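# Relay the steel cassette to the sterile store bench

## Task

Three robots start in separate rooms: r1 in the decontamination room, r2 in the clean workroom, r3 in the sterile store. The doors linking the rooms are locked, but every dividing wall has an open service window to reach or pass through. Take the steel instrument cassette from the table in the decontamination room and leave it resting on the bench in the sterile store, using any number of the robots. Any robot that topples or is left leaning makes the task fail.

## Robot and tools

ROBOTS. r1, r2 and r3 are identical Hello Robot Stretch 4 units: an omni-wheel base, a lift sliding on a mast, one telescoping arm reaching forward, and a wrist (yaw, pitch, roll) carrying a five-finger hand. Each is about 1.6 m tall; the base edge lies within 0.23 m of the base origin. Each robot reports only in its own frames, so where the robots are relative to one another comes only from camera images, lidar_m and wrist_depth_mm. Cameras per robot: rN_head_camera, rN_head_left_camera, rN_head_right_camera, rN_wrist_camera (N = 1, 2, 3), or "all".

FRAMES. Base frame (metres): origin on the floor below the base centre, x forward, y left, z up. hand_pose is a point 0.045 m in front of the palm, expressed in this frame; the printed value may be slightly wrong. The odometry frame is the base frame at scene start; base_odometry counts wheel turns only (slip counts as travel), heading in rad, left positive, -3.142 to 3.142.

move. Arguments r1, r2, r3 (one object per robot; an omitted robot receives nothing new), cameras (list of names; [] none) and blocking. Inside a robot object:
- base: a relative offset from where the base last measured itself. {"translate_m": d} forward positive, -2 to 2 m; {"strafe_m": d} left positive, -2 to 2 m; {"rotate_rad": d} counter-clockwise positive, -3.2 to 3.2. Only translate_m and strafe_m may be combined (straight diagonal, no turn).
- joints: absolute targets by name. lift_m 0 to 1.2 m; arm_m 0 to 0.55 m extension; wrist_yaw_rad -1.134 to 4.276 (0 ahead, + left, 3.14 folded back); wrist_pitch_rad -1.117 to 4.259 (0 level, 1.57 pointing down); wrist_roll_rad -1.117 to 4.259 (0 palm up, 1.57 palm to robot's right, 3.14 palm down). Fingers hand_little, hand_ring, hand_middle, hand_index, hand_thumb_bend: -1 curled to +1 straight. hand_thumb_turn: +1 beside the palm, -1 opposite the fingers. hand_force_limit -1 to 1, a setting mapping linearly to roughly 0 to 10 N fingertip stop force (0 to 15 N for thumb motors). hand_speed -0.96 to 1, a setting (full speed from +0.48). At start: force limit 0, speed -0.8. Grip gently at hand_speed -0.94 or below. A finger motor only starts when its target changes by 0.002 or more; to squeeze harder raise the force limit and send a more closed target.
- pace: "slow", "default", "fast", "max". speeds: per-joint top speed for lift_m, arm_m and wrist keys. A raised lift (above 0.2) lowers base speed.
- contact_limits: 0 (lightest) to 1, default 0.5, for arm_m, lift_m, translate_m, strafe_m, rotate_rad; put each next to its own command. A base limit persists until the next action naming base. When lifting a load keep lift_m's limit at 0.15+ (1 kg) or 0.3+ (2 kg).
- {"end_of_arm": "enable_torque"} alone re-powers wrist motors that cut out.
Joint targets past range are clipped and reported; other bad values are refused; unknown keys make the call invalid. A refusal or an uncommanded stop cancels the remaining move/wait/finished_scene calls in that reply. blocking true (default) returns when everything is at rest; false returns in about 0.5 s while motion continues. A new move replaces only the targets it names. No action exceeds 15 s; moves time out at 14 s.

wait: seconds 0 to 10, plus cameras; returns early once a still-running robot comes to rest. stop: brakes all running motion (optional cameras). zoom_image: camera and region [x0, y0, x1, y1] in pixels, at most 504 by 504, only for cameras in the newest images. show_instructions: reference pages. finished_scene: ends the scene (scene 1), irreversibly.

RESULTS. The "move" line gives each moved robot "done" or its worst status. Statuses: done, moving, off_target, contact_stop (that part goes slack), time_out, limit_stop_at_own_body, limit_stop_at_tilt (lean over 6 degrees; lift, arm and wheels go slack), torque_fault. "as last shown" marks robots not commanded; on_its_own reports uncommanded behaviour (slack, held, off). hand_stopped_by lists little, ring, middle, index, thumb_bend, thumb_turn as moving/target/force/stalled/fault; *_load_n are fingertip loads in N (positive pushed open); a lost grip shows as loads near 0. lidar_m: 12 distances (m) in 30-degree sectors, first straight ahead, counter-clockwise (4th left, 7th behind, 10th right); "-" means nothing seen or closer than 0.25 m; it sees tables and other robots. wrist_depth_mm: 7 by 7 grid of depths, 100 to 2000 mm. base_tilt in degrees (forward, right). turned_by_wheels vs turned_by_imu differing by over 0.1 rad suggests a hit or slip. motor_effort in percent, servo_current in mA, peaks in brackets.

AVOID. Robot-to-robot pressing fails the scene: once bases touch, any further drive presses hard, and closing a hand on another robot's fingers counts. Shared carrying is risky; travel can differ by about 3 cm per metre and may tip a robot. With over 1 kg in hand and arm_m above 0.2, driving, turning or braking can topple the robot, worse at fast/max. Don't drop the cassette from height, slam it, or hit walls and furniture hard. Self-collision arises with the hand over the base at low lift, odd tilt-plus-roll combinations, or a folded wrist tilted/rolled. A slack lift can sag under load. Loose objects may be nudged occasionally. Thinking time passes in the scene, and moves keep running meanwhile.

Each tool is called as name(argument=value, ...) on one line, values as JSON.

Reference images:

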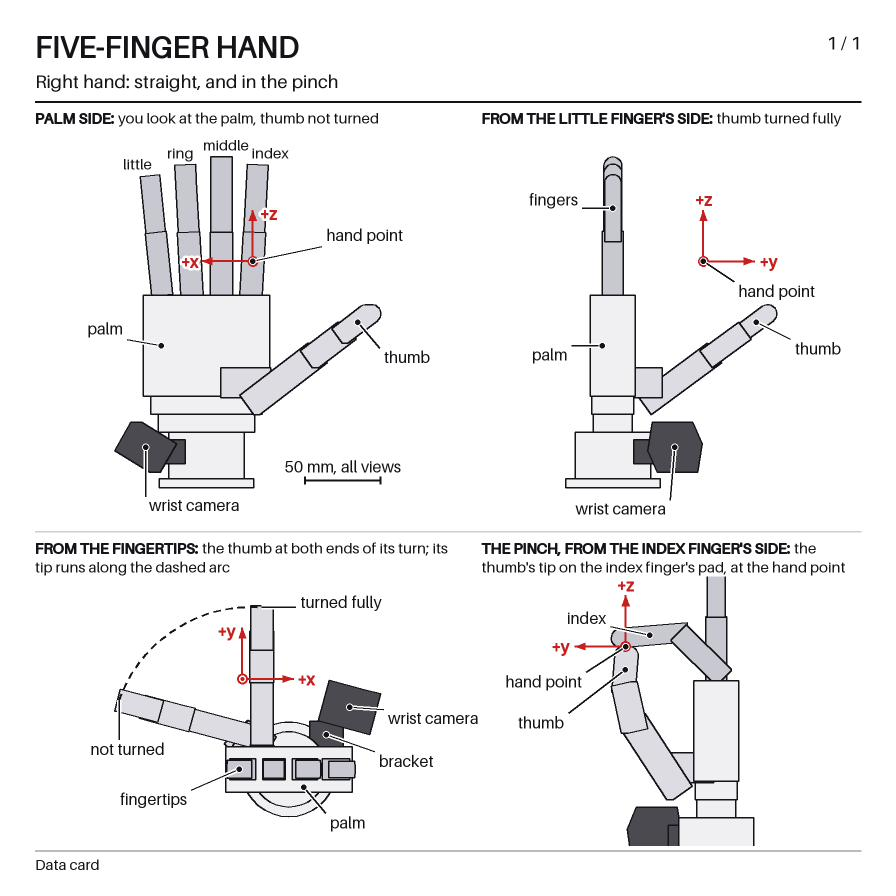

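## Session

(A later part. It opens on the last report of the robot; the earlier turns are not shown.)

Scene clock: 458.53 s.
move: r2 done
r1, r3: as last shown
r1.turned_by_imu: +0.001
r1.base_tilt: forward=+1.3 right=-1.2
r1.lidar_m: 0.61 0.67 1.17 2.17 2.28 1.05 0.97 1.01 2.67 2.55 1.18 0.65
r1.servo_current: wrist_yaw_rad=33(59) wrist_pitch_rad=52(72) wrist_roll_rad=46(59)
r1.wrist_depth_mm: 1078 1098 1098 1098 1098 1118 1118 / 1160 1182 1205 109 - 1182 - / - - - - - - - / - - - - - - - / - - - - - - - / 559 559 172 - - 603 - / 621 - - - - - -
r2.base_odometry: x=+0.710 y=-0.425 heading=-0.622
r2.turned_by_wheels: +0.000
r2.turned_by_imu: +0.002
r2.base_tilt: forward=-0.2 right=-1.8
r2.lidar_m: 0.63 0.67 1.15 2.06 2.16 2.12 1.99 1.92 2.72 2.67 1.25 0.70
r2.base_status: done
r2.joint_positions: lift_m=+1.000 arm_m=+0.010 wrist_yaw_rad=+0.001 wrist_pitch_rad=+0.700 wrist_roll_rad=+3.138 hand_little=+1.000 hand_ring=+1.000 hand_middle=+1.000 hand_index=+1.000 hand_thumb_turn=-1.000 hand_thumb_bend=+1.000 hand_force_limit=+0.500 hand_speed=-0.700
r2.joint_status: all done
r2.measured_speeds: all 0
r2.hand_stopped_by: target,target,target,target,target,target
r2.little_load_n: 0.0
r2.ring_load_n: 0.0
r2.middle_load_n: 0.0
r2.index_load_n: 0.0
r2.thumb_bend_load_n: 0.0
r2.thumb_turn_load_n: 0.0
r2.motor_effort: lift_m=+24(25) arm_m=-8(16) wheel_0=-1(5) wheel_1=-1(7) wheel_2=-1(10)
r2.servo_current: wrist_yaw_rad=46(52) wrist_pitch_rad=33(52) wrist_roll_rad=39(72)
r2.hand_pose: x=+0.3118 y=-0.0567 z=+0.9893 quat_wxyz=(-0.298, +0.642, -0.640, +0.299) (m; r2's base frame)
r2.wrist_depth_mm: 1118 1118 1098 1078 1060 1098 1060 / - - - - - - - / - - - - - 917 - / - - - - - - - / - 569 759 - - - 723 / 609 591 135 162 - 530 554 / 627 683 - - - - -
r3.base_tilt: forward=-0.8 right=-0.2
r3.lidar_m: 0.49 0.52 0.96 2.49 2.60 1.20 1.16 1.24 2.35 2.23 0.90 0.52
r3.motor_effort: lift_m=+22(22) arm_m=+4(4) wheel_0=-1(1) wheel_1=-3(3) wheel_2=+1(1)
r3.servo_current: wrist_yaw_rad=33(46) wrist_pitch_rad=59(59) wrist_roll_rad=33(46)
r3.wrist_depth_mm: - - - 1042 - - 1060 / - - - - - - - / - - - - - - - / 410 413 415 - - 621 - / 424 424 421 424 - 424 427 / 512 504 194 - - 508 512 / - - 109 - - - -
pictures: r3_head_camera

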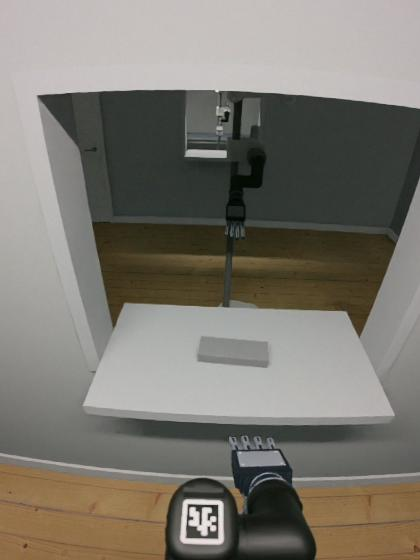

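move(r3={"base": {"rotate_rad": -0.048}})

move(r3={"base": {"translate_m": 0.1, "strafe_m": 0.006}, "joints": {"arm_m": 0.31}, "speeds": {"arm_m": 0.2}, "contact_limits": {"arm_m": 0.2}}, cameras=["r3_wrist_camera", "r3_head_camera"])

Scene clock: 469.17 s.
move: r3 done
r1, r2: as last shown
r1.base_tilt: forward=+1.4 right=-1.0
r1.lidar_m: 0.63 0.66 1.18 2.18 2.28 1.04 0.97 1.02 2.64 2.54 1.23 0.66
r1.motor_effort: lift_m=+23(23) arm_m=-9(9) wheel_0=-1(1) wheel_1=-2(2) wheel_2=-2(2)
r1.servo_current: wrist_yaw_rad=46(59) wrist_pitch_rad=52(65) wrist_roll_rad=39(52)
r1.wrist_depth_mm: 1078 1098 1118 1098 1118 1138 1138 / 1160 1160 1205 109 - 1205 - / - - - - - - - / - - - - - - - / - - - - - - - / 564 559 172 - - 603 - / 621 - - - - - -
r2.turned_by_imu: +0.001
r2.base_tilt: forward=-0.3 right=-1.8
r2.lidar_m: 0.61 0.65 1.14 2.08 2.13 2.12 2.00 1.96 2.76 2.66 1.25 0.69
r2.motor_effort: lift_m=+24(25) arm_m=-8(8) wheel_0=-1(1) wheel_1=-1(1) wheel_2=-1(1)
r2.servo_current: wrist_yaw_rad=39(46) wrist_pitch_rad=46(52) wrist_roll_rad=59(59)
r2.wrist_depth_mm: 1118 1138 1098 1078 1060 1078 1078 / - - - - - - - / - - - - - 917 - / - - - - - - - / - 559 759 - - - 723 / 609 597 135 162 - 530 554 / 627 683 - - - - -
r3.base_odometry: x=+2.025 y=+0.458 heading=+1.241
r3.turned_by_wheels: -0.048
r3.turned_by_imu: -0.048
r3.base_tilt: forward=-0.8 right=-0.2
r3.lidar_m: 0.48 0.52 0.91 2.21 2.57 1.21 1.15 1.23 2.38 2.23 0.96 0.53
r3.base_status: done
r3.joint_positions: lift_m=+1.000 arm_m=+0.000 wrist_yaw_rad=+0.003 wrist_pitch_rad=+0.701 wrist_roll_rad=+3.137 hand_little=+1.000 hand_ring=+1.000 hand_middle=+1.000 hand_index=+1.000 hand_thumb_turn=-1.000 hand_thumb_bend=+1.000 hand_force_limit=+0.000 hand_speed=+0.200
r3.joint_status: not commanded
r3.measured_speeds: all 0
r3.hand_stopped_by: target,target,target,target,target,target
r3.little_load_n: 0.0
r3.ring_load_n: 0.0
r3.middle_load_n: 0.0
r3.index_load_n: 0.0
r3.thumb_bend_load_n: 0.0
r3.thumb_turn_load_n: 0.0
r3.motor_effort: lift_m=+21(22) arm_m=+3(4) wheel_0=+1(5) wheel_1=+2(4) wheel_2=+0(5)
r3.servo_current: wrist_yaw_rad=33(39) wrist_pitch_rad=33(52) wrist_roll_rad=26(39)
r3.hand_pose: x=+0.3014 y=-0.0565 z=+0.9890 quat_wxyz=(-0.298, +0.644, -0.639, +0.298) (m; r3's base frame)
r3.wrist_depth_mm: 1042 - - 1008 - - - / - - - - - - - / - - - - - - - / - - - - - 621 415 / 424 421 424 421 - 424 424 / 508 508 194 - - 512 512 / 544 - 109 - - - -
pictures: none

Scene clock: 471.50 s.
move: r3 done
r1, r2: as last shown
r1.base_tilt: forward=+1.4 right=-1.1
r1.lidar_m: 0.61 0.67 1.18 2.19 2.28 1.03 0.98 1.01 2.67 2.54 1.23 0.67
r1.servo_current: wrist_yaw_rad=46(59) wrist_pitch_rad=52(72) wrist_roll_rad=46(52)
r1.wrist_depth_mm: 1078 1098 1118 1098 1098 1138 1138 / 1160 1160 1205 109 - 1205 - / - - - - - - - / - - - - - - - / - - - - - - - / 559 559 172 - - 603 - / 621 - - - - - -
r2.turned_by_imu: +0.000
r2.base_tilt: forward=-0.3 right=-1.7
r2.lidar_m: 0.63 0.65 1.16 2.06 2.13 2.13 2.01 1.94 2.71 2.68 1.26 0.68
r2.servo_current: wrist_yaw_rad=46(52) wrist_pitch_rad=46(52) wrist_roll_rad=39(59)
r2.wrist_depth_mm: 1138 1138 1098 1060 1060 1098 1078 / - - - - - - - / - - - - - 931 - / - - - - - - - / - 564 759 - - - 723 / 615 591 136 162 - 530 554 / 627 683 - - - - -
r3.base_odometry: x=+2.052 y=+0.555 heading=+1.241
r3.turned_by_wheels: +0.000
r3.turned_by_imu: +0.000
r3.base_tilt: forward=-0.7 right=-0.1
r3.lidar_m: 0.40 0.42 0.77 1.92 2.57 1.32 1.27 1.33 2.37 2.23 0.60 0.45
r3.base_status: done
r3.joint_positions: lift_m=+1.000 arm_m=+0.310 wrist_yaw_rad=+0.003 wrist_pitch_rad=+0.701 wrist_roll_rad=+3.137 hand_little=+1.000 hand_ring=+1.000 hand_middle=+1.000 hand_index=+1.000 hand_thumb_turn=-1.000 hand_thumb_bend=+1.000 hand_force_limit=+0.000 hand_speed=+0.200
r3.joint_status: all done
r3.measured_speeds: all 0
r3.hand_stopped_by: target,target,target,target,target,target
r3.little_load_n: 0.0
r3.ring_load_n: 0.0
r3.middle_load_n: 0.0
r3.index_load_n: 0.0
r3.thumb_bend_load_n: 0.0
r3.thumb_turn_load_n: 0.0
r3.motor_effort: lift_m=+22(22) arm_m=+4(6) wheel_0=+0(5) wheel_1=+1(7) wheel_2=+2(10)
r3.servo_current: wrist_yaw_rad=46(46) wrist_pitch_rad=26(59) wrist_roll_rad=26(46)
r3.contact_limits: arm_m 0.2
r3.hand_pose: x=+0.6113 y=-0.0565 z=+0.9890 quat_wxyz=(-0.298, +0.644, -0.639, +0.298) (m; r3's base frame)
r3.wrist_depth_mm: 225 225 194 194 200 203 215 / 255 256 219 213 219 220 256 / 293 296 296 294 - 277 293 / 347 343 343 345 - 343 343 / - - - - - - - / - - - 175 - - - / - - 110 - - - -
pictures: r3_head_camera, r3_wrist_camera
camera_calibration:
r3_wrist_camera: T_world_to_cam=[[-0.00538179, 0.999975, 0.00466472, 0.0731397], [0.640699, -0.000133427, 0.767792, -1.1514], [0.767773, 0.00712077, -0.640682, 0.321554], [0, 0, 0, 1]] pos_world=[0.491213, -0.0755812, 1.08971]

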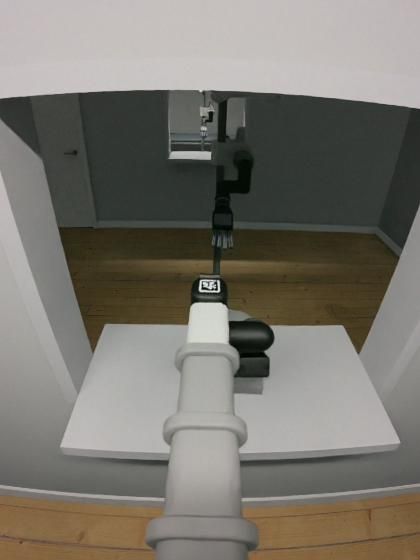

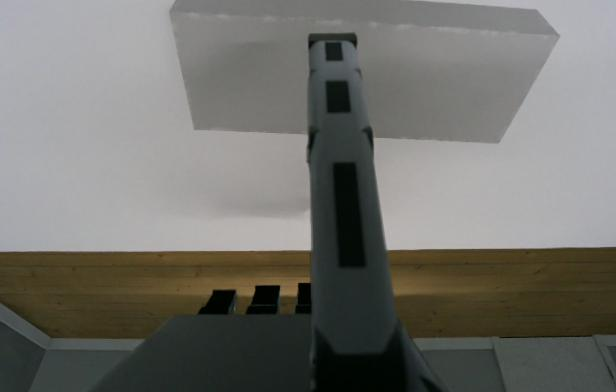

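move(r3={"base": {"strafe_m": 0.011}, "pace": "slow"})

move(r3={"joints": {"lift_m": 0.904}, "speeds": {"lift_m": 0.1}, "contact_limits": {"lift_m": 0.0}}, cameras=["r3_wrist_camera", "r2_head_camera"])

zoom_image(camera="r2_head_camera", region=[140, 220, 320, 400])

Scene clock: 492.63 s.
move: r3 done
r1, r2: as last shown
r1.lidar_m: 0.64 0.67 1.18 2.16 2.25 1.03 0.97 1.03 2.65 2.54 1.24 0.68
r1.servo_current: wrist_yaw_rad=39(46) wrist_pitch_rad=65(65) wrist_roll_rad=46(52)
r1.wrist_depth_mm: 1078 1098 1098 1098 1098 1138 1118 / 1160 1182 1205 109 - 1205 - / - - - - - - - / - - - - - - - / - - - - - - - / 559 559 172 - - 597 - / 621 - - - - - -
r2.turned_by_imu: +0.001
r2.base_tilt: forward=-0.2 right=-1.7
r2.lidar_m: 0.64 0.66 1.15 2.07 2.14 2.13 2.01 1.93 2.76 2.66 1.27 0.68
r2.motor_effort: lift_m=+24(25) arm_m=-8(8) wheel_0=-1(1) wheel_1=-1(1) wheel_2=+0(1)
r2.servo_current: wrist_yaw_rad=46(52) wrist_pitch_rad=39(46) wrist_roll_rad=46(59)
r2.wrist_depth_mm: 1138 1138 1098 1060 1060 1098 1098 / - - - - - - - / - - - - - 917 - / - - - - - - - / - 569 759 - - - 723 / 609 597 136 162 - 535 554 / 627 683 - - - - -
r3.base_odometry: x=+2.041 y=+0.558 heading=+1.242
r3.turned_by_wheels: +0.000
r3.turned_by_imu: +0.000
r3.base_tilt: forward=-0.7 right=-0.3
r3.lidar_m: 0.40 0.42 0.75 1.93 2.56 1.28 1.26 1.31 2.39 2.24 0.61 0.42
r3.base_status: done
r3.joint_positions: lift_m=+1.000 arm_m=+0.310 wrist_yaw_rad=+0.003 wrist_pitch_rad=+0.701 wrist_roll_rad=+3.137 hand_little=+1.000 hand_ring=+1.000 hand_middle=+1.000 hand_index=+1.000 hand_thumb_turn=-1.000 hand_thumb_bend=+1.000 hand_force_limit=+0.000 hand_speed=+0.200
r3.joint_status: not commanded
r3.measured_speeds: all 0
r3.hand_stopped_by: target,target,target,target,target,target
r3.little_load_n: 0.0
r3.ring_load_n: 0.0
r3.middle_load_n: 0.0
r3.index_load_n: -0.5
r3.thumb_bend_load_n: 0.0
r3.thumb_turn_load_n: 0.0
r3.motor_effort: lift_m=+22(22) arm_m=+4(5) wheel_0=+1(6) wheel_1=+3(6) wheel_2=+0(1)
r3.servo_current: wrist_yaw_rad=13(52) wrist_pitch_rad=39(52) wrist_roll_rad=33(46)
r3.contact_limits: arm_m 0.2
r3.hand_pose: x=+0.6113 y=-0.0565 z=+0.9890 quat_wxyz=(-0.298, +0.644, -0.639, +0.298) (m; r3's base frame)
r3.wrist_depth_mm: 225 221 196 194 201 203 224 / 254 250 220 213 219 220 255 / 294 294 294 296 - 285 293 / 345 347 345 345 - 345 343 / - - - 1308 - - - / - - - 175 - - - / - - 110 - - - -
pictures: none

Scene clock: 494.20 s.
move: r3 done
r1.base_odometry: x=-1.879 y=-0.207 heading=+2.063
r1.turned_by_wheels: +0.000
r1.turned_by_imu: +0.000
r1.base_tilt: forward=+1.4 right=-1.0
r1.lidar_m: 0.63 0.68 1.21 2.18 2.29 1.05 0.97 1.00 2.67 2.53 1.20 0.67
r1.base_status: not commanded
r1.joint_positions: lift_m=+1.000 arm_m=+0.001 wrist_yaw_rad=+0.001 wrist_pitch_rad=+0.702 wrist_roll_rad=+3.137 hand_little=+1.000 hand_ring=+1.000 hand_middle=+1.000 hand_index=+1.000 hand_thumb_turn=-1.000 hand_thumb_bend=+1.000 hand_force_limit=+0.300 hand_speed=-0.700
r1.joint_status: not commanded
r1.measured_speeds: all 0
r1.hand_stopped_by: target,target,target,target,target,target
r1.little_load_n: 0.0
r1.ring_load_n: -0.5
r1.middle_load_n: 0.0
r1.index_load_n: 0.0
r1.thumb_bend_load_n: 0.0
r1.thumb_turn_load_n: 0.0
r1.motor_effort: lift_m=+23(23) arm_m=-8(9) wheel_0=-1(1) wheel_1=-2(2) wheel_2=-2(2)
r1.servo_current: wrist_yaw_rad=46(59) wrist_pitch_rad=52(65) wrist_roll_rad=46(52)
r1.hand_pose: x=+0.3025 y=-0.0568 z=+0.9889 quat_wxyz=(-0.297, +0.643, -0.640, +0.298) (m; r1's base frame)
r1.wrist_depth_mm: 1078 1098 1138 1078 1098 1118 1118 / 1160 1182 1205 109 - 1182 - / - - - - - - - / - - - - - - - / - - - - - - - / 559 559 172 - - 603 - / 627 - - - - - -
r2: as last shown
r2.turned_by_imu: +0.000
r2.base_tilt: forward=-0.3 right=-1.7
r2.lidar_m: 0.63 0.68 1.16 2.06 2.14 2.12 2.00 1.92 2.71 2.67 1.28 0.67
r2.motor_effort: lift_m=+24(25) arm_m=-8(8) wheel_0=-1(1) wheel_1=-1(1) wheel_2=-1(1)
r2.servo_current: wrist_yaw_rad=46(52) wrist_pitch_rad=46(52) wrist_roll_rad=46(65)
r2.wrist_depth_mm: 1138 1118 1098 1060 1060 1098 1060 / - - - - - - - / - - - - - 931 - / - - - - - - - / - 564 759 - - - 723 / 615 597 135 162 - 535 554 / 634 683 - - - - -
r3.base_odometry: x=+2.041 y=+0.558 heading=+1.242
r3.turned_by_wheels: +0.000
r3.turned_by_imu: +0.000
r3.base_tilt: forward=-0.7 right=-0.3
r3.lidar_m: 0.40 0.42 0.77 1.92 2.54 1.30 1.28 1.31 2.39 2.24 0.61 0.44
r3.base_status: not commanded
r3.joint_positions: lift_m=+0.904 arm_m=+0.310 wrist_yaw_rad=+0.003 wrist_pitch_rad=+0.701 wrist_roll_rad=+3.137 hand_little=+1.000 hand_ring=+1.000 hand_middle=+1.000 hand_index=+1.000 hand_thumb_turn=-1.000 hand_thumb_bend=+1.000 hand_force_limit=+0.000 hand_speed=+0.200
r3.joint_status: all done
r3.measured_speeds: all 0
r3.hand_stopped_by: target,target,target,target,target,target
r3.little_load_n: 0.0
r3.ring_load_n: 0.0
r3.middle_load_n: 0.0
r3.index_load_n: 0.0
r3.thumb_bend_load_n: 0.0
r3.thumb_turn_load_n: -0.5
r3.motor_effort: lift_m=+15(20) arm_m=+4(5) wheel_0=+0(1) wheel_1=+3(3) wheel_2=+0(0)
r3.servo_current: wrist_yaw_rad=26(46) wrist_pitch_rad=52(52) wrist_roll_rad=33(52)
r3.contact_limits: arm_m 0.2; lift_m 0
r3.hand_pose: x=+0.6113 y=-0.0565 z=+0.8935 quat_wxyz=(-0.298, +0.644, -0.639, +0.298) (m; r3's base frame)
r3.wrist_depth_mm: 132 130 130 130 130 129 - / 147 143 143 139 143 147 146 / 168 130 133 - 136 141 144 / 198 149 148 - - 148 153 / 241 240 180 251 - 180 239 / 306 304 194 168 - 304 306 / - - 109 - - - -
pictures: r2_head_camera, r3_wrist_camera
camera_calibration:
r3_wrist_camera: T_world_to_cam=[[-0.00538179, 0.999975, 0.00466472, 0.0735852], [0.640699, -0.000133427, 0.767792, -1.07807], [0.767773, 0.00712077, -0.640682, 0.260368], [0, 0, 0, 1]] pos_world=[0.491213, -0.0755812, 0.994206]

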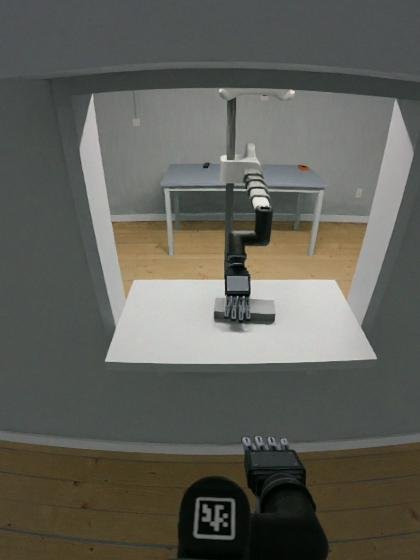

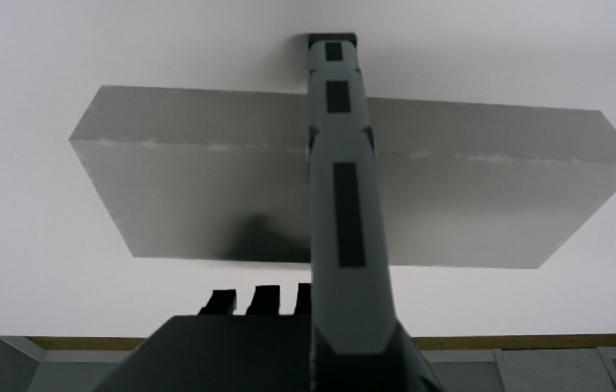

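Scaled by 2.800 from the camera's 420x560 image, which has a finer 1200x1600 frame.

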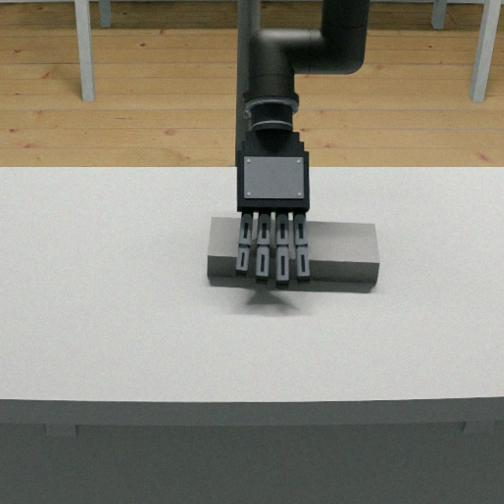

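move(r3={"joints": {"arm_m": 0.325, "hand_force_limit": -0.6, "hand_speed": -0.88}, "speeds": {"arm_m": 0.05}, "contact_limits": {"arm_m": 0.1}})

move(r3={"joints": {"hand_index": 0.1, "hand_middle": 0.1, "hand_ring": 0.1, "hand_little": 0.1}}, cameras=["r3_wrist_camera"])

move(r3={"joints": {"hand_force_limit": 0.5, "hand_index": -0.2, "hand_middle": -0.1, "hand_ring": 0.0, "hand_thumb_bend": 0.3}})

move(r3={"joints": {"lift_m": 0.92}, "speeds": {"lift_m": 0.05}, "contact_limits": {"lift_m": 0.4}}, cameras=["r3_wrist_camera"])

Scene clock: 500.60 s.
move: r3 done
r1, r2: as last shown
r1.turned_by_imu: +0.001
r1.lidar_m: 0.61 0.66 1.20 2.18 2.27 1.03 0.98 1.00 2.67 2.55 1.22 0.68
r1.ring_load_n: 0.0
r1.servo_current: wrist_yaw_rad=46(59) wrist_pitch_rad=59(65) wrist_roll_rad=46(52)
r1.wrist_depth_mm: 1098 1098 1118 1098 1118 1138 1138 / 1160 1182 1182 109 - 1205 - / - - - - - - - / - - - - - - - / - - - - - - - / 559 559 172 - - 603 - / 621 - - - - - -
r2.turned_by_imu: +0.001
r2.base_tilt: forward=-0.3 right=-1.8
r2.lidar_m: 0.63 0.65 1.14 2.07 2.11 2.12 2.01 1.92 2.72 2.68 1.25 0.69
r2.middle_load_n: -0.5
r2.servo_current: wrist_yaw_rad=39(52) wrist_pitch_rad=46(46) wrist_roll_rad=52(65)
r2.wrist_depth_mm: 1138 1118 1098 1060 1060 1098 1098 / - - - - - - - / - - - - - 917 - / - - - - - - - / - 569 759 - - - 723 / 609 597 135 162 - 530 559 / 627 683 - - - - -
r3.base_odometry: x=+2.041 y=+0.558 heading=+1.242
r3.turned_by_wheels: +0.000
r3.turned_by_imu: +0.000
r3.base_tilt: forward=-0.7 right=-0.1
r3.lidar_m: 0.39 0.41 0.77 1.93 2.55 1.32 1.27 1.31 2.39 2.24 0.60 0.43
r3.base_status: not commanded
r3.joint_positions: lift_m=+0.904 arm_m=+0.325 wrist_yaw_rad=+0.003 wrist_pitch_rad=+0.701 wrist_roll_rad=+3.137 hand_little=+1.000 hand_ring=+1.000 hand_middle=+1.000 hand_index=+1.000 hand_thumb_turn=-1.000 hand_thumb_bend=+1.000 hand_force_limit=-0.600 hand_speed=-0.880
r3.joint_status: all done
r3.measured_speeds: all 0
r3.hand_stopped_by: target,target,target,target,target,target
r3.little_load_n: 0.0
r3.ring_load_n: 0.0
r3.middle_load_n: 0.0
r3.index_load_n: 0.0
r3.thumb_bend_load_n: 0.0
r3.thumb_turn_load_n: 0.0
r3.motor_effort: lift_m=+15(15) arm_m=+4(7) wheel_0=+0(1) wheel_1=+3(3) wheel_2=+0(0)
r3.servo_current: wrist_yaw_rad=33(46) wrist_pitch_rad=39(52) wrist_roll_rad=39(52)
r3.contact_limits: arm_m 0.1; lift_m 0
r3.hand_pose: x=+0.6263 y=-0.0565 z=+0.8935 quat_wxyz=(-0.298, +0.644, -0.639, +0.298) (m; r3's base frame)
r3.wrist_depth_mm: 132 129 129 130 129 129 - / 146 127 128 124 132 139 - / 168 131 130 126 123 126 - / 198 148 148 - - 148 153 / 240 240 239 250 - 179 249 / 307 304 194 168 - 304 306 / - - 110 - - - -
pictures: none

Scene clock: 503.50 s.
move: r3 off_target
r1, r2: as last shown
r1.base_tilt: forward=+1.4 right=-0.9
r1.lidar_m: 0.63 0.67 1.19 2.18 2.26 1.03 0.99 1.01 2.69 2.56 1.24 0.68
r1.motor_effort: lift_m=+23(23) arm_m=-9(9) wheel_0=+0(1) wheel_1=-2(2) wheel_2=-2(2)
r1.servo_current: wrist_yaw_rad=46(72) wrist_pitch_rad=59(65) wrist_roll_rad=39(52)
r1.wrist_depth_mm: 1078 1098 1118 1118 1118 1138 1138 / 1160 1182 1205 109 - 1205 - / - - - - - - - / - - - - - - - / - - - - - - - / 564 559 172 - - 603 - / 627 - - - - - -
r2.base_tilt: forward=-0.2 right=-1.8
r2.lidar_m: 0.64 0.68 1.18 2.06 2.15 2.11 2.00 1.91 2.72 2.66 1.28 0.69
r2.middle_load_n: 0.0
r2.servo_current: wrist_yaw_rad=46(52) wrist_pitch_rad=39(52) wrist_roll_rad=52(59)
r2.wrist_depth_mm: 1118 1138 1118 1060 1060 1098 1098 / - - - - - - - / - - - - - 931 - / - - - - - - - / - 564 759 - - - 723 / 615 591 136 162 - 530 554 / 627 683 - - - - -
r3.base_odometry: x=+2.041 y=+0.558 heading=+1.242
r3.turned_by_wheels: +0.000
r3.turned_by_imu: +0.000
r3.base_tilt: forward=-0.7 right=-0.3
r3.lidar_m: 0.40 0.42 0.76 1.93 2.57 1.32 1.26 1.32 2.40 2.24 0.61 0.44
r3.base_status: not commanded
r3.joint_positions: lift_m=+0.904 arm_m=+0.325 wrist_yaw_rad=+0.003 wrist_pitch_rad=+0.701 wrist_roll_rad=+3.137 hand_little=+0.187 hand_ring=+0.232 hand_middle=+0.410 hand_index=+0.277 hand_thumb_turn=-1.000 hand_thumb_bend=+1.000 hand_force_limit=-0.600 hand_speed=-0.880
r3.joint_status: hand_little off_target (ended at +0.187, target +0.100); hand_ring off_target (ended at +0.232, target +0.100); hand_middle off_target (ended at +0.410, target +0.100); hand_index off_target (ended at +0.277, target +0.100)
r3.measured_speeds: all 0
r3.hand_stopped_by: force,force,force,force,target,target
r3.little_load_n: 3.5
r3.ring_load_n: 3.5
r3.middle_load_n: 1.5
r3.index_load_n: 2.5
r3.thumb_bend_load_n: 1.5
r3.thumb_turn_load_n: 3.5
r3.motor_effort: lift_m=+15(15) arm_m=+4(5) wheel_0=+1(1) wheel_1=+3(3) wheel_2=+0(0)
r3.servo_current: wrist_yaw_rad=33(52) wrist_pitch_rad=39(59) wrist_roll_rad=39(52)
r3.contact_limits: arm_m 0.1; lift_m 0
r3.hand_pose: x=+0.6263 y=-0.0565 z=+0.8935 quat_wxyz=(-0.298, +0.644, -0.639, +0.298) (m; r3's base frame)
r3.wrist_depth_mm: 133 130 132 131 131 131 - / 147 120 123 122 129 129 - / 169 131 132 128 124 128 - / 199 150 150 - - 150 150 / 241 241 173 177 - 243 254 / 307 306 150 156 - 309 309 / - - 109 - - - -
pictures: r3_wrist_camera
camera_calibration:
r3_wrist_camera: T_world_to_cam=[[-0.00538179, 0.999975, 0.00466472, 0.0736659], [0.640699, -0.000133427, 0.767792, -1.08768], [0.767773, 0.00712077, -0.640682, 0.248852], [0, 0, 0, 1]] pos_world=[0.506213, -0.0755812, 0.994206]

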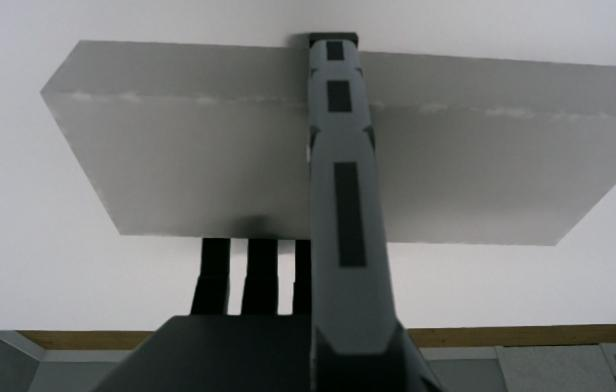

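Scene clock: 506.53 s.
move: r3 off_target
r1, r2: as last shown
r1.base_tilt: forward=+1.4 right=-1.1
r1.lidar_m: 0.63 0.66 1.19 2.18 2.30 1.02 0.99 1.02 2.66 2.54 1.22 0.67
r1.motor_effort: lift_m=+23(23) arm_m=-8(9) wheel_0=-1(2) wheel_1=-2(2) wheel_2=-2(2)
r1.servo_current: wrist_yaw_rad=26(59) wrist_pitch_rad=39(72) wrist_roll_rad=52(59)
r1.wrist_depth_mm: 1078 1078 1118 1078 1118 1138 1138 / 1182 1182 1205 109 - 1205 - / - - - - - - - / - - - - - - - / - - - - - - - / 559 559 172 - - 597 - / 627 - - - - - -
r2.base_tilt: forward=-0.3 right=-1.7
r2.lidar_m: 0.64 0.68 1.16 2.05 2.14 2.11 2.02 1.93 2.75 2.66 1.25 0.68
r2.servo_current: wrist_yaw_rad=46(52) wrist_pitch_rad=39(52) wrist_roll_rad=39(65)
r2.wrist_depth_mm: 1138 1138 1098 1078 1060 1078 1078 / - - - - - - - / - - - - - 917 - / - - - - - - - / - 564 759 - - - 723 / 615 591 135 162 - 530 559 / 627 683 - - - - -
r3.base_odometry: x=+2.041 y=+0.558 heading=+1.242
r3.turned_by_wheels: +0.000
r3.turned_by_imu: +0.000
r3.base_tilt: forward=-1.0 right=-0.2
r3.lidar_m: 0.40 0.42 0.77 1.94 2.54 1.32 1.26 1.33 2.39 2.24 0.61 0.44
r3.base_status: not commanded
r3.joint_positions: lift_m=+0.904 arm_m=+0.325 wrist_yaw_rad=+0.003 wrist_pitch_rad=+0.701 wrist_roll_rad=+3.137 hand_little=+0.187 hand_ring=+0.224 hand_middle=+0.247 hand_index=+0.259 hand_thumb_turn=-1.000 hand_thumb_bend=+0.989 hand_force_limit=+0.500 hand_speed=-0.880
r3.joint_status: hand_ring off_target (ended at +0.224, target +0.000); hand_middle off_target (ended at +0.247, target -0.100); hand_index off_target (ended at +0.259, target -0.200); hand_thumb_bend off_target (ended at +0.989, target +0.300); the others done
r3.measured_speeds: all 0
r3.hand_stopped_by: force,force,force,force,force,target
r3.little_load_n: 1.5
r3.ring_load_n: 6.5
r3.middle_load_n: 10.5
r3.index_load_n: 8.0
r3.thumb_bend_load_n: 11.0
r3.thumb_turn_load_n: 1.5
r3.motor_effort: lift_m=+15(15) arm_m=+4(4) wheel_0=+1(1) wheel_1=+3(3) wheel_2=+0(0)
r3.servo_current: wrist_yaw_rad=52(52) wrist_pitch_rad=46(59) wrist_roll_rad=33(52)
r3.contact_limits: arm_m 0.1; lift_m 0
r3.hand_pose: x=+0.6263 y=-0.0565 z=+0.8935 quat_wxyz=(-0.298, +0.644, -0.639, +0.298) (m; r3's base frame)
r3.wrist_depth_mm: 131 131 131 131 131 131 - / 147 117 122 117 125 127 - / 170 131 131 131 124 128 - / 201 149 150 - - 150 - / 245 244 172 - - 176 247 / 315 312 150 156 - 314 332 / - - 109 - - - -
pictures: none

Scene clock: 507.30 s.
move: r3 done
r1: as last shown
r1.turned_by_imu: +0.000
r1.base_tilt: forward=+1.3 right=-1.0
r1.lidar_m: 0.63 0.68 1.18 2.16 2.26 1.04 0.96 1.01 2.68 2.56 1.21 0.65
r1.little_load_n: -0.5
r1.motor_effort: lift_m=+23(23) arm_m=-8(9) wheel_0=-1(1) wheel_1=-2(2) wheel_2=-2(2)
r1.servo_current: wrist_yaw_rad=46(59) wrist_pitch_rad=52(72) wrist_roll_rad=39(52)
r1.wrist_depth_mm: 1078 1078 1118 1098 1118 1118 1138 / 1182 1160 1205 109 - 1205 - / - - - - - - - / - - - - - - - / - - - - - - - / 559 559 172 - - 603 - / 621 - - - - - -
r2.base_odometry: x=+0.710 y=-0.425 heading=-0.622
r2.turned_by_wheels: +0.000
r2.turned_by_imu: +0.000
r2.base_tilt: forward=-0.3 right=-1.8
r2.lidar_m: 0.63 0.64 1.20 2.06 2.12 2.12 2.00 1.92 2.72 2.67 1.27 0.69
r2.base_status: not commanded
r2.joint_positions: lift_m=+1.000 arm_m=+0.010 wrist_yaw_rad=+0.001 wrist_pitch_rad=+0.700 wrist_roll_rad=+3.138 hand_little=+1.000 hand_ring=+1.000 hand_middle=+1.000 hand_index=+1.000 hand_thumb_turn=-1.000 hand_thumb_bend=+1.000 hand_force_limit=+0.500 hand_speed=-0.700
r2.joint_status: not commanded
r2.measured_speeds: all 0
r2.hand_stopped_by: target,target,target,target,target,target
r2.little_load_n: 0.0
r2.ring_load_n: 0.0
r2.middle_load_n: 0.0
r2.index_load_n: 0.0
r2.thumb_bend_load_n: 0.0
r2.thumb_turn_load_n: 0.0
r2.motor_effort: lift_m=+24(25) arm_m=-8(8) wheel_0=-1(1) wheel_1=-1(1) wheel_2=-1(1)
r2.servo_current: wrist_yaw_rad=39(52) wrist_pitch_rad=52(52) wrist_roll_rad=39(59)
r2.hand_pose: x=+0.3118 y=-0.0567 z=+0.9893 quat_wxyz=(-0.298, +0.642, -0.640, +0.299) (m; r2's base frame)
r2.wrist_depth_mm: 1118 1138 1118 1078 1060 1078 1078 / - - - - - - - / - - - - - 917 - / - - - - - - - / - 564 750 - - - 723 / 615 597 136 162 - 530 554 / 627 683 - - - - -
r3.base_odometry: x=+2.041 y=+0.558 heading=+1.242
r3.turned_by_wheels: +0.000
r3.turned_by_imu: +0.000
r3.base_tilt: forward=-0.8 right=-0.2
r3.lidar_m: 0.39 0.42 0.77 1.93 2.53 1.32 1.26 1.32 2.40 2.23 0.60 0.44
r3.base_status: not commanded
r3.joint_positions: lift_m=+0.920 arm_m=+0.325 wrist_yaw_rad=+0.003 wrist_pitch_rad=+0.703 wrist_roll_rad=+3.137 hand_little=+0.187 hand_ring=+0.224 hand_middle=+0.247 hand_index=+0.259 hand_thumb_turn=-1.000 hand_thumb_bend=+0.989 hand_force_limit=+0.500 hand_speed=-0.880
r3.joint_status: all done
r3.measured_speeds: all 0
r3.hand_stopped_by: force,force,force,force,force,target
r3.little_load_n: 1.0
r3.ring_load_n: 6.0
r3.middle_load_n: 9.5
r3.index_load_n: 7.5
r3.thumb_bend_load_n: 11.0
r3.thumb_turn_load_n: 1.5
r3.motor_effort: lift_m=+23(25) arm_m=+3(4) wheel_0=+0(1) wheel_1=+3(3) wheel_2=+0(0)
r3.servo_current: wrist_yaw_rad=33(52) wrist_pitch_rad=52(59) wrist_roll_rad=39(39)
r3.contact_limits: arm_m 0.1; lift_m 0.4
r3.hand_pose: x=+0.6260 y=-0.0565 z=+0.9087 quat_wxyz=(-0.297, +0.644, -0.639, +0.298) (m; r3's base frame)
r3.wrist_depth_mm: 143 144 141 141 141 144 - / 158 117 122 117 125 127 - / 186 131 131 131 124 128 - / 219 148 149 - - 151 - / 266 266 172 - - 265 278 / 338 336 150 156 - 319 336 / - - 109 - - - -
pictures: r3_wrist_camera
camera_calibration:
r3_wrist_camera: T_world_to_cam=[[-0.00537447, 0.999975, 0.00467334, 0.0735811], [0.641957, -0.000133069, 0.766741, -1.09902], [0.766722, 0.0071209, -0.64194, 0.260602], [0, 0, 0, 1]] pos_world=[0.506108, -0.0755812, 1.00961]

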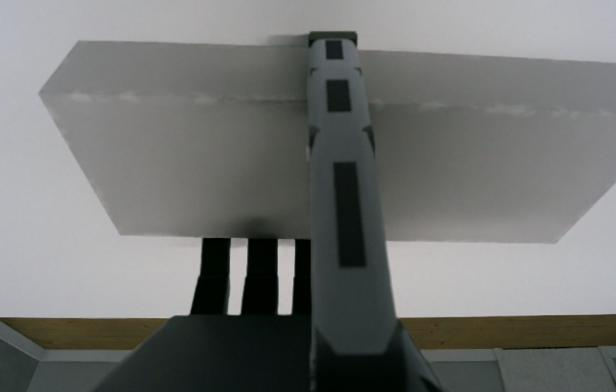

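move(r3={"joints": {"lift_m": 0.99, "arm_m": 0.02}, "speeds": {"arm_m": 0.2, "lift_m": 0.1}, "contact_limits": {"lift_m": 0.4}})

move(r3={"base": {"translate_m": -0.5}})

move(r3={"base": {"rotate_rad": -3.094}}, cameras=["r3_head_camera", "r3_wrist_camera", "r3_head_left_camera"])

Scene clock: 515.47 s.
move: r3 done
r1, r2: as last shown
r1.turned_by_imu: +0.001
r1.base_tilt: forward=+1.6 right=-1.0
r1.lidar_m: 0.62 0.68 1.19 2.17 2.25 1.04 0.98 1.03 2.66 2.54 1.24 0.68
r1.little_load_n: 0.0
r1.servo_current: wrist_yaw_rad=26(52) wrist_pitch_rad=59(78) wrist_roll_rad=39(59)
r1.wrist_depth_mm: 1098 1098 1118 1098 1098 1138 1138 / 1160 1160 1205 109 - 1205 - / - - - - - - - / - - - - - - - / - - - - - - - / 559 559 172 - - 603 - / 621 - - - - - -
r2.turned_by_imu: +0.001
r2.lidar_m: 0.64 0.66 1.15 2.05 2.14 2.12 2.00 1.93 2.74 2.67 1.26 0.69
r2.servo_current: wrist_yaw_rad=46(52) wrist_pitch_rad=39(52) wrist_roll_rad=39(65)
r2.wrist_depth_mm: 1138 1138 1118 1060 1060 1078 1060 / - - - - - - - / - - - - - 917 - / - - - - - - - / - 569 750 - - - 723 / 615 597 136 162 - 530 554 / 627 683 - - - - -
r3.base_odometry: x=+2.041 y=+0.558 heading=+1.242
r3.turned_by_wheels: +0.000
r3.turned_by_imu: +0.000
r3.base_tilt: forward=-0.8 right=-0.1
r3.lidar_m: 0.26 0.41 0.75 1.92 2.57 1.33 1.27 1.33 2.39 2.25 0.60 0.30
r3.base_status: not commanded
r3.joint_positions: lift_m=+0.990 arm_m=+0.020 wrist_yaw_rad=+0.003 wrist_pitch_rad=+0.703 wrist_roll_rad=+3.137 hand_little=+0.187 hand_ring=+0.224 hand_middle=+0.247 hand_index=+0.259 hand_thumb_turn=-1.000 hand_thumb_bend=+0.989 hand_force_limit=+0.500 hand_speed=-0.880
r3.joint_status: all done
r3.measured_speeds: all 0
r3.hand_stopped_by: force,force,force,force,force,target
r3.little_load_n: 1.0
r3.ring_load_n: 6.0
r3.middle_load_n: 9.5
r3.index_load_n: 7.5
r3.thumb_bend_load_n: 11.0
r3.thumb_turn_load_n: 1.5
r3.motor_effort: lift_m=+23(30) arm_m=-4(6) wheel_0=+1(1) wheel_1=+3(3) wheel_2=+0(0)
r3.servo_current: wrist_yaw_rad=33(59) wrist_pitch_rad=39(65) wrist_roll_rad=46(52)
r3.contact_limits: lift_m 0.4
r3.hand_pose: x=+0.3211 y=-0.0565 z=+0.9787 quat_wxyz=(-0.297, +0.644, -0.639, +0.298) (m; r3's base frame)
r3.wrist_depth_mm: - - - - - - - / - 117 122 117 125 127 - / 314 131 131 131 124 128 - / 330 150 149 - - 151 - / 402 399 173 - - 176 415 / 508 480 150 156 - 480 504 / - - 109 - - - -
pictures: none

Scene clock: 518.63 s.
move: r3 done
r1, r2: as last shown
r1.base_tilt: forward=+1.4 right=-1.0
r1.lidar_m: 0.62 0.68 1.21 2.18 2.27 1.03 0.98 1.02 2.69 2.53 1.22 0.67
r1.motor_effort: lift_m=+23(23) arm_m=-8(9) wheel_0=-1(2) wheel_1=-2(2) wheel_2=-2(2)
r1.servo_current: wrist_yaw_rad=39(65) wrist_pitch_rad=72(72) wrist_roll_rad=46(52)
r1.wrist_depth_mm: 1078 1098 1118 1098 1118 1118 1118 / 1160 1182 1205 109 - 1205 - / - - - - - - - / - - - - - - - / - - - - - - - / 559 559 172 - - 603 - / 621 - - - - - -
r2.lidar_m: 0.64 0.65 1.17 2.05 2.13 2.13 1.99 1.94 2.74 2.66 1.26 0.68
r2.motor_effort: lift_m=+24(25) arm_m=-8(8) wheel_0=-1(1) wheel_1=-1(1) wheel_2=+0(1)
r2.servo_current: wrist_yaw_rad=39(52) wrist_pitch_rad=33(52) wrist_roll_rad=46(59)
r2.wrist_depth_mm: 1138 1138 1118 1060 1078 1098 1078 / - - - - - - - / - - - - - 931 - / - - - - - - - / - 564 759 - - - 715 / 609 591 135 162 - 530 554 / 627 683 - - - - -
r3.base_odometry: x=+1.880 y=+0.085 heading=+1.242
r3.turned_by_wheels: +0.000
r3.turned_by_imu: +0.000
r3.base_tilt: forward=-0.7 right=+0.0
r3.lidar_m: 0.27 0.93 1.45 2.46 1.13 0.80 0.76 0.80 2.39 2.28 1.54 0.31
r3.base_status: done
r3.joint_positions: lift_m=+0.990 arm_m=+0.020 wrist_yaw_rad=+0.003 wrist_pitch_rad=+0.703 wrist_roll_rad=+3.137 hand_little=+0.187 hand_ring=+0.224 hand_middle=+0.247 hand_index=+0.259 hand_thumb_turn=-1.000 hand_thumb_bend=+0.989 hand_force_limit=+0.500 hand_speed=-0.880
r3.joint_status: not commanded
r3.measured_speeds: all 0
r3.hand_stopped_by: force,force,force,force,force,target
r3.little_load_n: 1.0
r3.ring_load_n: 5.5
r3.middle_load_n: 9.5
r3.index_load_n: 7.0
r3.thumb_bend_load_n: 11.0
r3.thumb_turn_load_n: 1.5
r3.motor_effort: lift_m=+23(23) arm_m=-4(4) wheel_0=+1(6) wheel_1=+0(8) wheel_2=+0(10)
r3.servo_current: wrist_yaw_rad=39(52) wrist_pitch_rad=46(65) wrist_roll_rad=33(46)
r3.contact_limits: lift_m 0.4
r3.hand_pose: x=+0.3211 y=-0.0565 z=+0.9787 quat_wxyz=(-0.297, +0.644, -0.639, +0.298) (m; r3's base frame)
r3.wrist_depth_mm: 1098 1060 1078 1060 1042 1078 1078 / 1205 117 122 117 125 127 - / - 131 131 131 124 128 - / - 149 150 - - 151 - / - - 170 - - 176 - / - - 119 156 - - - / - - 109 - - - -
pictures: none

Scene clock: 521.83 s.
move: r3 done
r1, r2: as last shown
r1.lidar_m: 0.63 0.67 1.21 2.17 2.26 1.03 0.98 1.00 2.68 2.56 1.22 0.68
r1.motor_effort: lift_m=+23(23) arm_m=-9(9) wheel_0=-1(1) wheel_1=-2(2) wheel_2=-2(2)
r1.servo_current: wrist_yaw_rad=59(59) wrist_pitch_rad=46(72) wrist_roll_rad=46(52)
r1.wrist_depth_mm: 1078 1098 1118 1098 1098 1118 1138 / 1160 1182 1205 109 - 1205 - / - - - - - - - / - - - - - - - / - - - - - - - / 559 559 172 - - 603 - / 621 - - - - - -
r2.lidar_m: 0.63 0.67 1.14 2.07 2.15 2.13 1.99 1.92 2.73 2.69 1.27 0.69
r2.index_load_n: -0.5
r2.motor_effort: lift_m=+25(25) arm_m=-8(8) wheel_0=-1(1) wheel_1=-1(1) wheel_2=-1(1)
r2.servo_current: wrist_yaw_rad=39(52) wrist_pitch_rad=33(52) wrist_roll_rad=52(65)
r2.wrist_depth_mm: 1138 1138 1118 1078 1078 1098 1078 / - - - - - - - / - - - - - 931 - / - - - - - - - / - 569 759 - - - 723 / 609 597 135 162 - 535 559 / 627 683 - - - - -
r3.base_odometry: x=+1.880 y=+0.085 heading=-1.852
r3.turned_by_wheels: -3.094
r3.turned_by_imu: -3.087
r3.base_tilt: forward=-0.7 right=-0.3
r3.lidar_m: 0.26 0.79 2.34 2.27 1.48 0.93 0.89 0.98 1.55 2.48 1.09 0.30
r3.base_status: done
r3.joint_positions: lift_m=+0.990 arm_m=+0.020 wrist_yaw_rad=+0.003 wrist_pitch_rad=+0.703 wrist_roll_rad=+3.137 hand_little=+0.187 hand_ring=+0.224 hand_middle=+0.247 hand_index=+0.259 hand_thumb_turn=-1.000 hand_thumb_bend=+0.989 hand_force_limit=+0.500 hand_speed=-0.880
r3.joint_status: not commanded
r3.measured_speeds: all 0
r3.hand_stopped_by: force,force,force,force,force,target
r3.little_load_n: 1.0
r3.ring_load_n: 5.5
r3.middle_load_n: 9.5
r3.index_load_n: 7.5
r3.thumb_bend_load_n: 11.0
r3.thumb_turn_load_n: 1.5
r3.motor_effort: lift_m=+23(23) arm_m=-4(4) wheel_0=+1(7) wheel_1=+2(7) wheel_2=+0(7)
r3.servo_current: wrist_yaw_rad=20(46) wrist_pitch_rad=52(59) wrist_roll_rad=46(46)
r3.contact_limits: lift_m 0.4
r3.hand_pose: x=+0.3211 y=-0.0565 z=+0.9787 quat_wxyz=(-0.297, +0.644, -0.639, +0.298) (m; r3's base frame)
r3.wrist_depth_mm: 1098 1060 1042 1060 1078 1098 1098 / 1160 117 122 117 125 127 - / 1397 131 131 131 124 128 - / 1618 149 150 - - 151 - / - - 169 - - 175 - / - - 119 156 - - - / - - 109 - - - -
pictures: r3_head_camera, r3_head_left_camera, r3_wrist_camera
camera_calibration:
r3_wrist_camera: T_world_to_cam=[[-0.00537375, 0.999975, 0.00467413, 0.0716143], [0.642065, -0.000133132, 0.766651, -0.956882], [0.766632, 0.00712088, -0.642048, 0.539447], [0, 0, 0, 1]] pos_world=[0.201208, -0.0755812, 1.07961]

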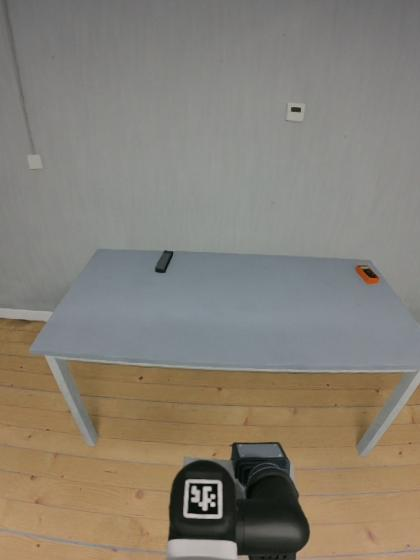

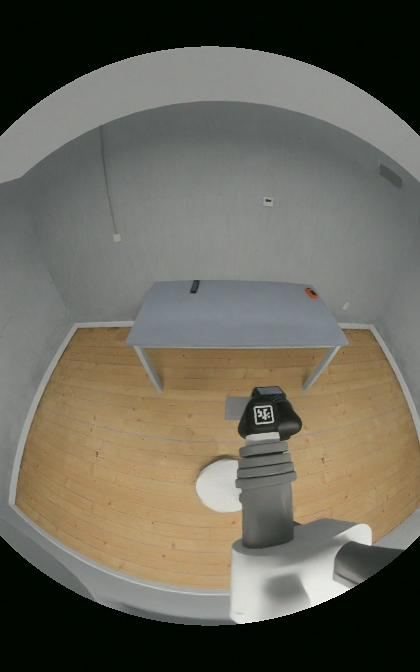

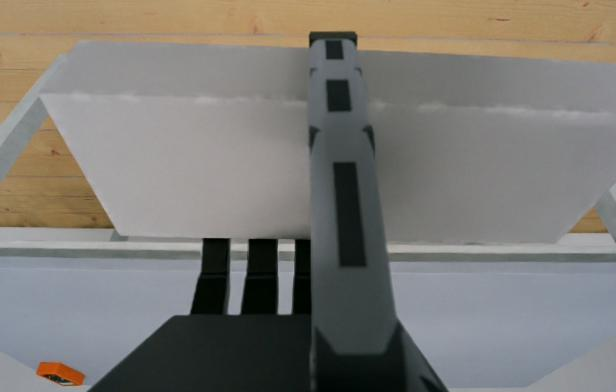

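move(r3={"base": {"translate_m": 0.4}})

move(r3={"joints": {"arm_m": 0.295, "lift_m": 0.87}, "speeds": {"arm_m": 0.15, "lift_m": 0.08}, "contact_limits": {"arm_m": 0.2, "lift_m": 0.2}}, cameras=["r3_head_camera", "r3_wrist_camera", "r2_head_camera"])

Scene clock: 530.53 s.
move: r3 done
r1.base_odometry: x=-1.879 y=-0.207 heading=+2.063
r1.turned_by_wheels: +0.000
r1.turned_by_imu: +0.002
r1.base_tilt: forward=+1.3 right=-0.9
r1.lidar_m: 0.63 0.67 1.18 2.15 2.29 1.04 0.99 1.03 2.66 2.55 1.23 0.69
r1.base_status: not commanded
r1.joint_positions: lift_m=+1.000 arm_m=+0.001 wrist_yaw_rad=+0.001 wrist_pitch_rad=+0.702 wrist_roll_rad=+3.137 hand_little=+1.000 hand_ring=+1.000 hand_middle=+1.000 hand_index=+1.000 hand_thumb_turn=-1.000 hand_thumb_bend=+1.000 hand_force_limit=+0.300 hand_speed=-0.700
r1.joint_status: not commanded
r1.measured_speeds: all 0
r1.hand_stopped_by: target,target,target,target,target,target
r1.little_load_n: 0.0
r1.ring_load_n: 0.0
r1.middle_load_n: 0.0
r1.index_load_n: 0.0
r1.thumb_bend_load_n: 0.0
r1.thumb_turn_load_n: 0.0
r1.motor_effort: lift_m=+23(23) arm_m=-8(9) wheel_0=-1(1) wheel_1=-2(2) wheel_2=-2(2)
r1.servo_current: wrist_yaw_rad=39(59) wrist_pitch_rad=65(65) wrist_roll_rad=39(52)
r1.hand_pose: x=+0.3025 y=-0.0568 z=+0.9889 quat_wxyz=(-0.297, +0.643, -0.640, +0.298) (m; r1's base frame)
r1.wrist_depth_mm: 1078 1098 1118 1098 1098 1138 1118 / 1160 1160 1205 109 - 1205 - / - - - - - - - / - - - - - - - / - - - - - - - / 559 559 172 - - 603 - / 621 - - - - - -
r2: as last shown
r2.lidar_m: 0.62 0.66 1.17 2.07 2.14 2.11 1.99 1.93 2.71 2.67 1.26 0.69
r2.index_load_n: 0.0
r2.motor_effort: lift_m=+24(25) arm_m=-8(8) wheel_0=-1(1) wheel_1=-1(1) wheel_2=-1(1)
r2.servo_current: wrist_yaw_rad=46(52) wrist_pitch_rad=46(52) wrist_roll_rad=39(65)
r2.wrist_depth_mm: 1138 1138 1098 1098 1060 1098 1078 / - - - - - - - / - - - - - 917 - / - - - - - - - / - 564 750 - - - 723 / 609 591 135 162 - 530 554 / 627 683 - - - - -
r3.base_odometry: x=+1.769 y=-0.299 heading=-1.852
r3.turned_by_wheels: +0.000
r3.turned_by_imu: +0.000
r3.base_tilt: forward=-0.7 right=-0.2
r3.lidar_m: 0.28 0.39 0.55 2.25 2.02 1.34 1.30 1.51 2.04 2.49 0.53 0.30
r3.base_status: done
r3.joint_positions: lift_m=+0.990 arm_m=+0.020 wrist_yaw_rad=+0.003 wrist_pitch_rad=+0.703 wrist_roll_rad=+3.137 hand_little=+0.187 hand_ring=+0.224 hand_middle=+0.247 hand_index=+0.259 hand_thumb_turn=-1.000 hand_thumb_bend=+0.989 hand_force_limit=+0.500 hand_speed=-0.880
r3.joint_status: not commanded
r3.measured_speeds: all 0
r3.hand_stopped_by: force,force,force,force,force,target
r3.little_load_n: 1.0
r3.ring_load_n: 5.5
r3.middle_load_n: 9.5
r3.index_load_n: 7.5
r3.thumb_bend_load_n: 11.0
r3.thumb_turn_load_n: 1.5
r3.motor_effort: lift_m=+23(23) arm_m=-4(4) wheel_0=+1(7) wheel_1=+0(7) wheel_2=+0(11)
r3.servo_current: wrist_yaw_rad=39(46) wrist_pitch_rad=52(65) wrist_roll_rad=39(52)
r3.contact_limits: lift_m 0.4
r3.hand_pose: x=+0.3211 y=-0.0565 z=+0.9787 quat_wxyz=(-0.297, +0.644, -0.639, +0.298) (m; r3's base frame)
r3.wrist_depth_mm: 1042 1060 1042 1060 1060 1060 1078 / - 117 122 117 125 127 - / - 131 131 131 124 128 - / - 149 150 - - 151 - / - - 169 - - 175 - / - - 119 156 - - - / - - 109 - - - -
pictures: none

Scene clock: 533.03 s.
move: r3 done
r1, r2: as last shown
r1.turned_by_imu: +0.001
r1.base_tilt: forward=+1.5 right=-1.1
r1.lidar_m: 0.64 0.67 1.19 2.17 2.28 1.04 0.96 1.01 2.67 2.54 1.21 0.68
r1.servo_current: wrist_yaw_rad=46(65) wrist_pitch_rad=59(65) wrist_roll_rad=46(52)
r1.wrist_depth_mm: 1078 1078 1118 1098 1118 1138 1118 / 1182 1182 1205 109 - 1205 - / - - - - - - - / - - - - - - - / - - - - - - - / 559 559 172 - - 603 - / 627 - - - - - -
r2.lidar_m: 0.63 0.68 1.18 2.04 2.12 2.09 1.99 1.94 2.71 2.69 1.28 0.66
r2.motor_effort: lift_m=+24(25) arm_m=-8(8) wheel_0=-1(1) wheel_1=-1(1) wheel_2=+0(1)
r2.servo_current: wrist_yaw_rad=39(52) wrist_pitch_rad=46(46) wrist_roll_rad=46(59)
r2.wrist_depth_mm: 1118 1138 1098 1078 1060 1098 1098 / - - - - - - - / - - - - - 931 - / - - - - - - - / - 564 759 - - - 723 / 615 597 136 163 - 535 559 / 627 683 - - - - -
r3.base_odometry: x=+1.769 y=-0.299 heading=-1.852
r3.turned_by_wheels: +0.000
r3.turned_by_imu: +0.000
r3.base_tilt: forward=-1.0 right=-0.2
r3.lidar_m: 0.36 0.40 0.55 2.25 2.03 1.34 1.30 1.51 2.06 2.50 0.54 0.39
r3.base_status: not commanded
r3.joint_positions: lift_m=+0.870 arm_m=+0.295 wrist_yaw_rad=+0.003 wrist_pitch_rad=+0.703 wrist_roll_rad=+3.137 hand_little=+0.187 hand_ring=+0.224 hand_middle=+0.247 hand_index=+0.259 hand_thumb_turn=-1.000 hand_thumb_bend=+0.989 hand_force_limit=+0.500 hand_speed=-0.880
r3.joint_status: all done
r3.measured_speeds: all 0
r3.hand_stopped_by: force,force,force,force,force,target
r3.little_load_n: 1.0
r3.ring_load_n: 5.5
r3.middle_load_n: 9.5
r3.index_load_n: 7.5
r3.thumb_bend_load_n: 11.0
r3.thumb_turn_load_n: 1.5
r3.motor_effort: lift_m=+16(20) arm_m=+4(6) wheel_0=+0(1) wheel_1=+0(1) wheel_2=+0(1)
r3.servo_current: wrist_yaw_rad=33(59) wrist_pitch_rad=46(65) wrist_roll_rad=33(46)
r3.contact_limits: arm_m 0.2; lift_m 0.2
r3.hand_pose: x=+0.5959 y=-0.0565 z=+0.8592 quat_wxyz=(-0.297, +0.644, -0.639, +0.298) (m; r3's base frame)
r3.wrist_depth_mm: 196 192 193 193 193 197 196 / 216 117 123 117 125 127 - / 256 131 131 131 124 128 - / 300 149 149 - - 150 - / - - 169 - - 176 - / - - 119 156 - - - / - - 110 - - - -
pictures: r2_head_camera, r3_head_camera, r3_wrist_camera
camera_calibration:
r3_wrist_camera: T_world_to_cam=[[-0.00537272, 0.999975, 0.00467529, 0.073648], [0.642173, -0.000133676, 0.76656, -1.04167], [0.766541, 0.00712086, -0.642156, 0.252199], [0, 0, 0, 1]] pos_world=[0.476007, -0.0755812, 0.96011]

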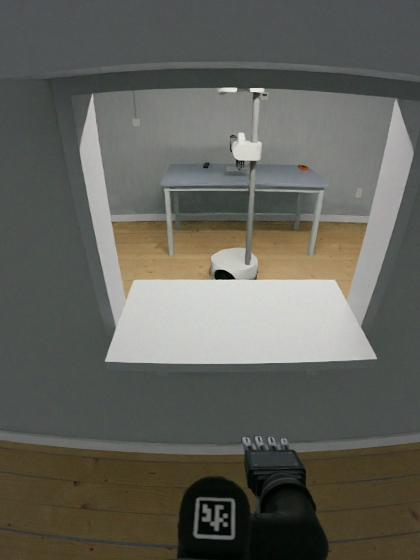

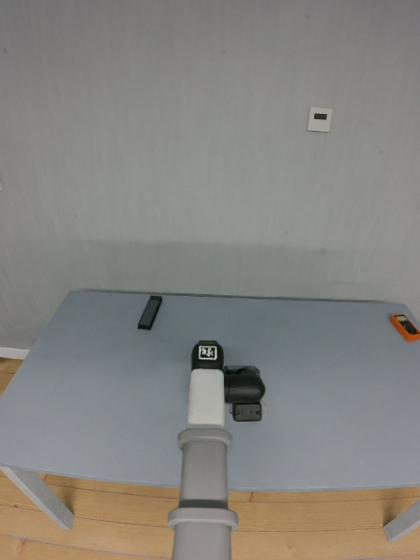

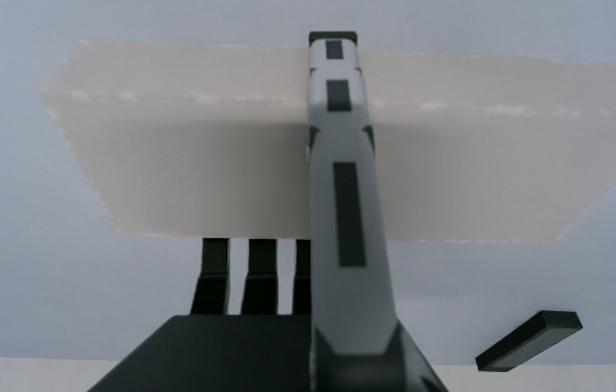

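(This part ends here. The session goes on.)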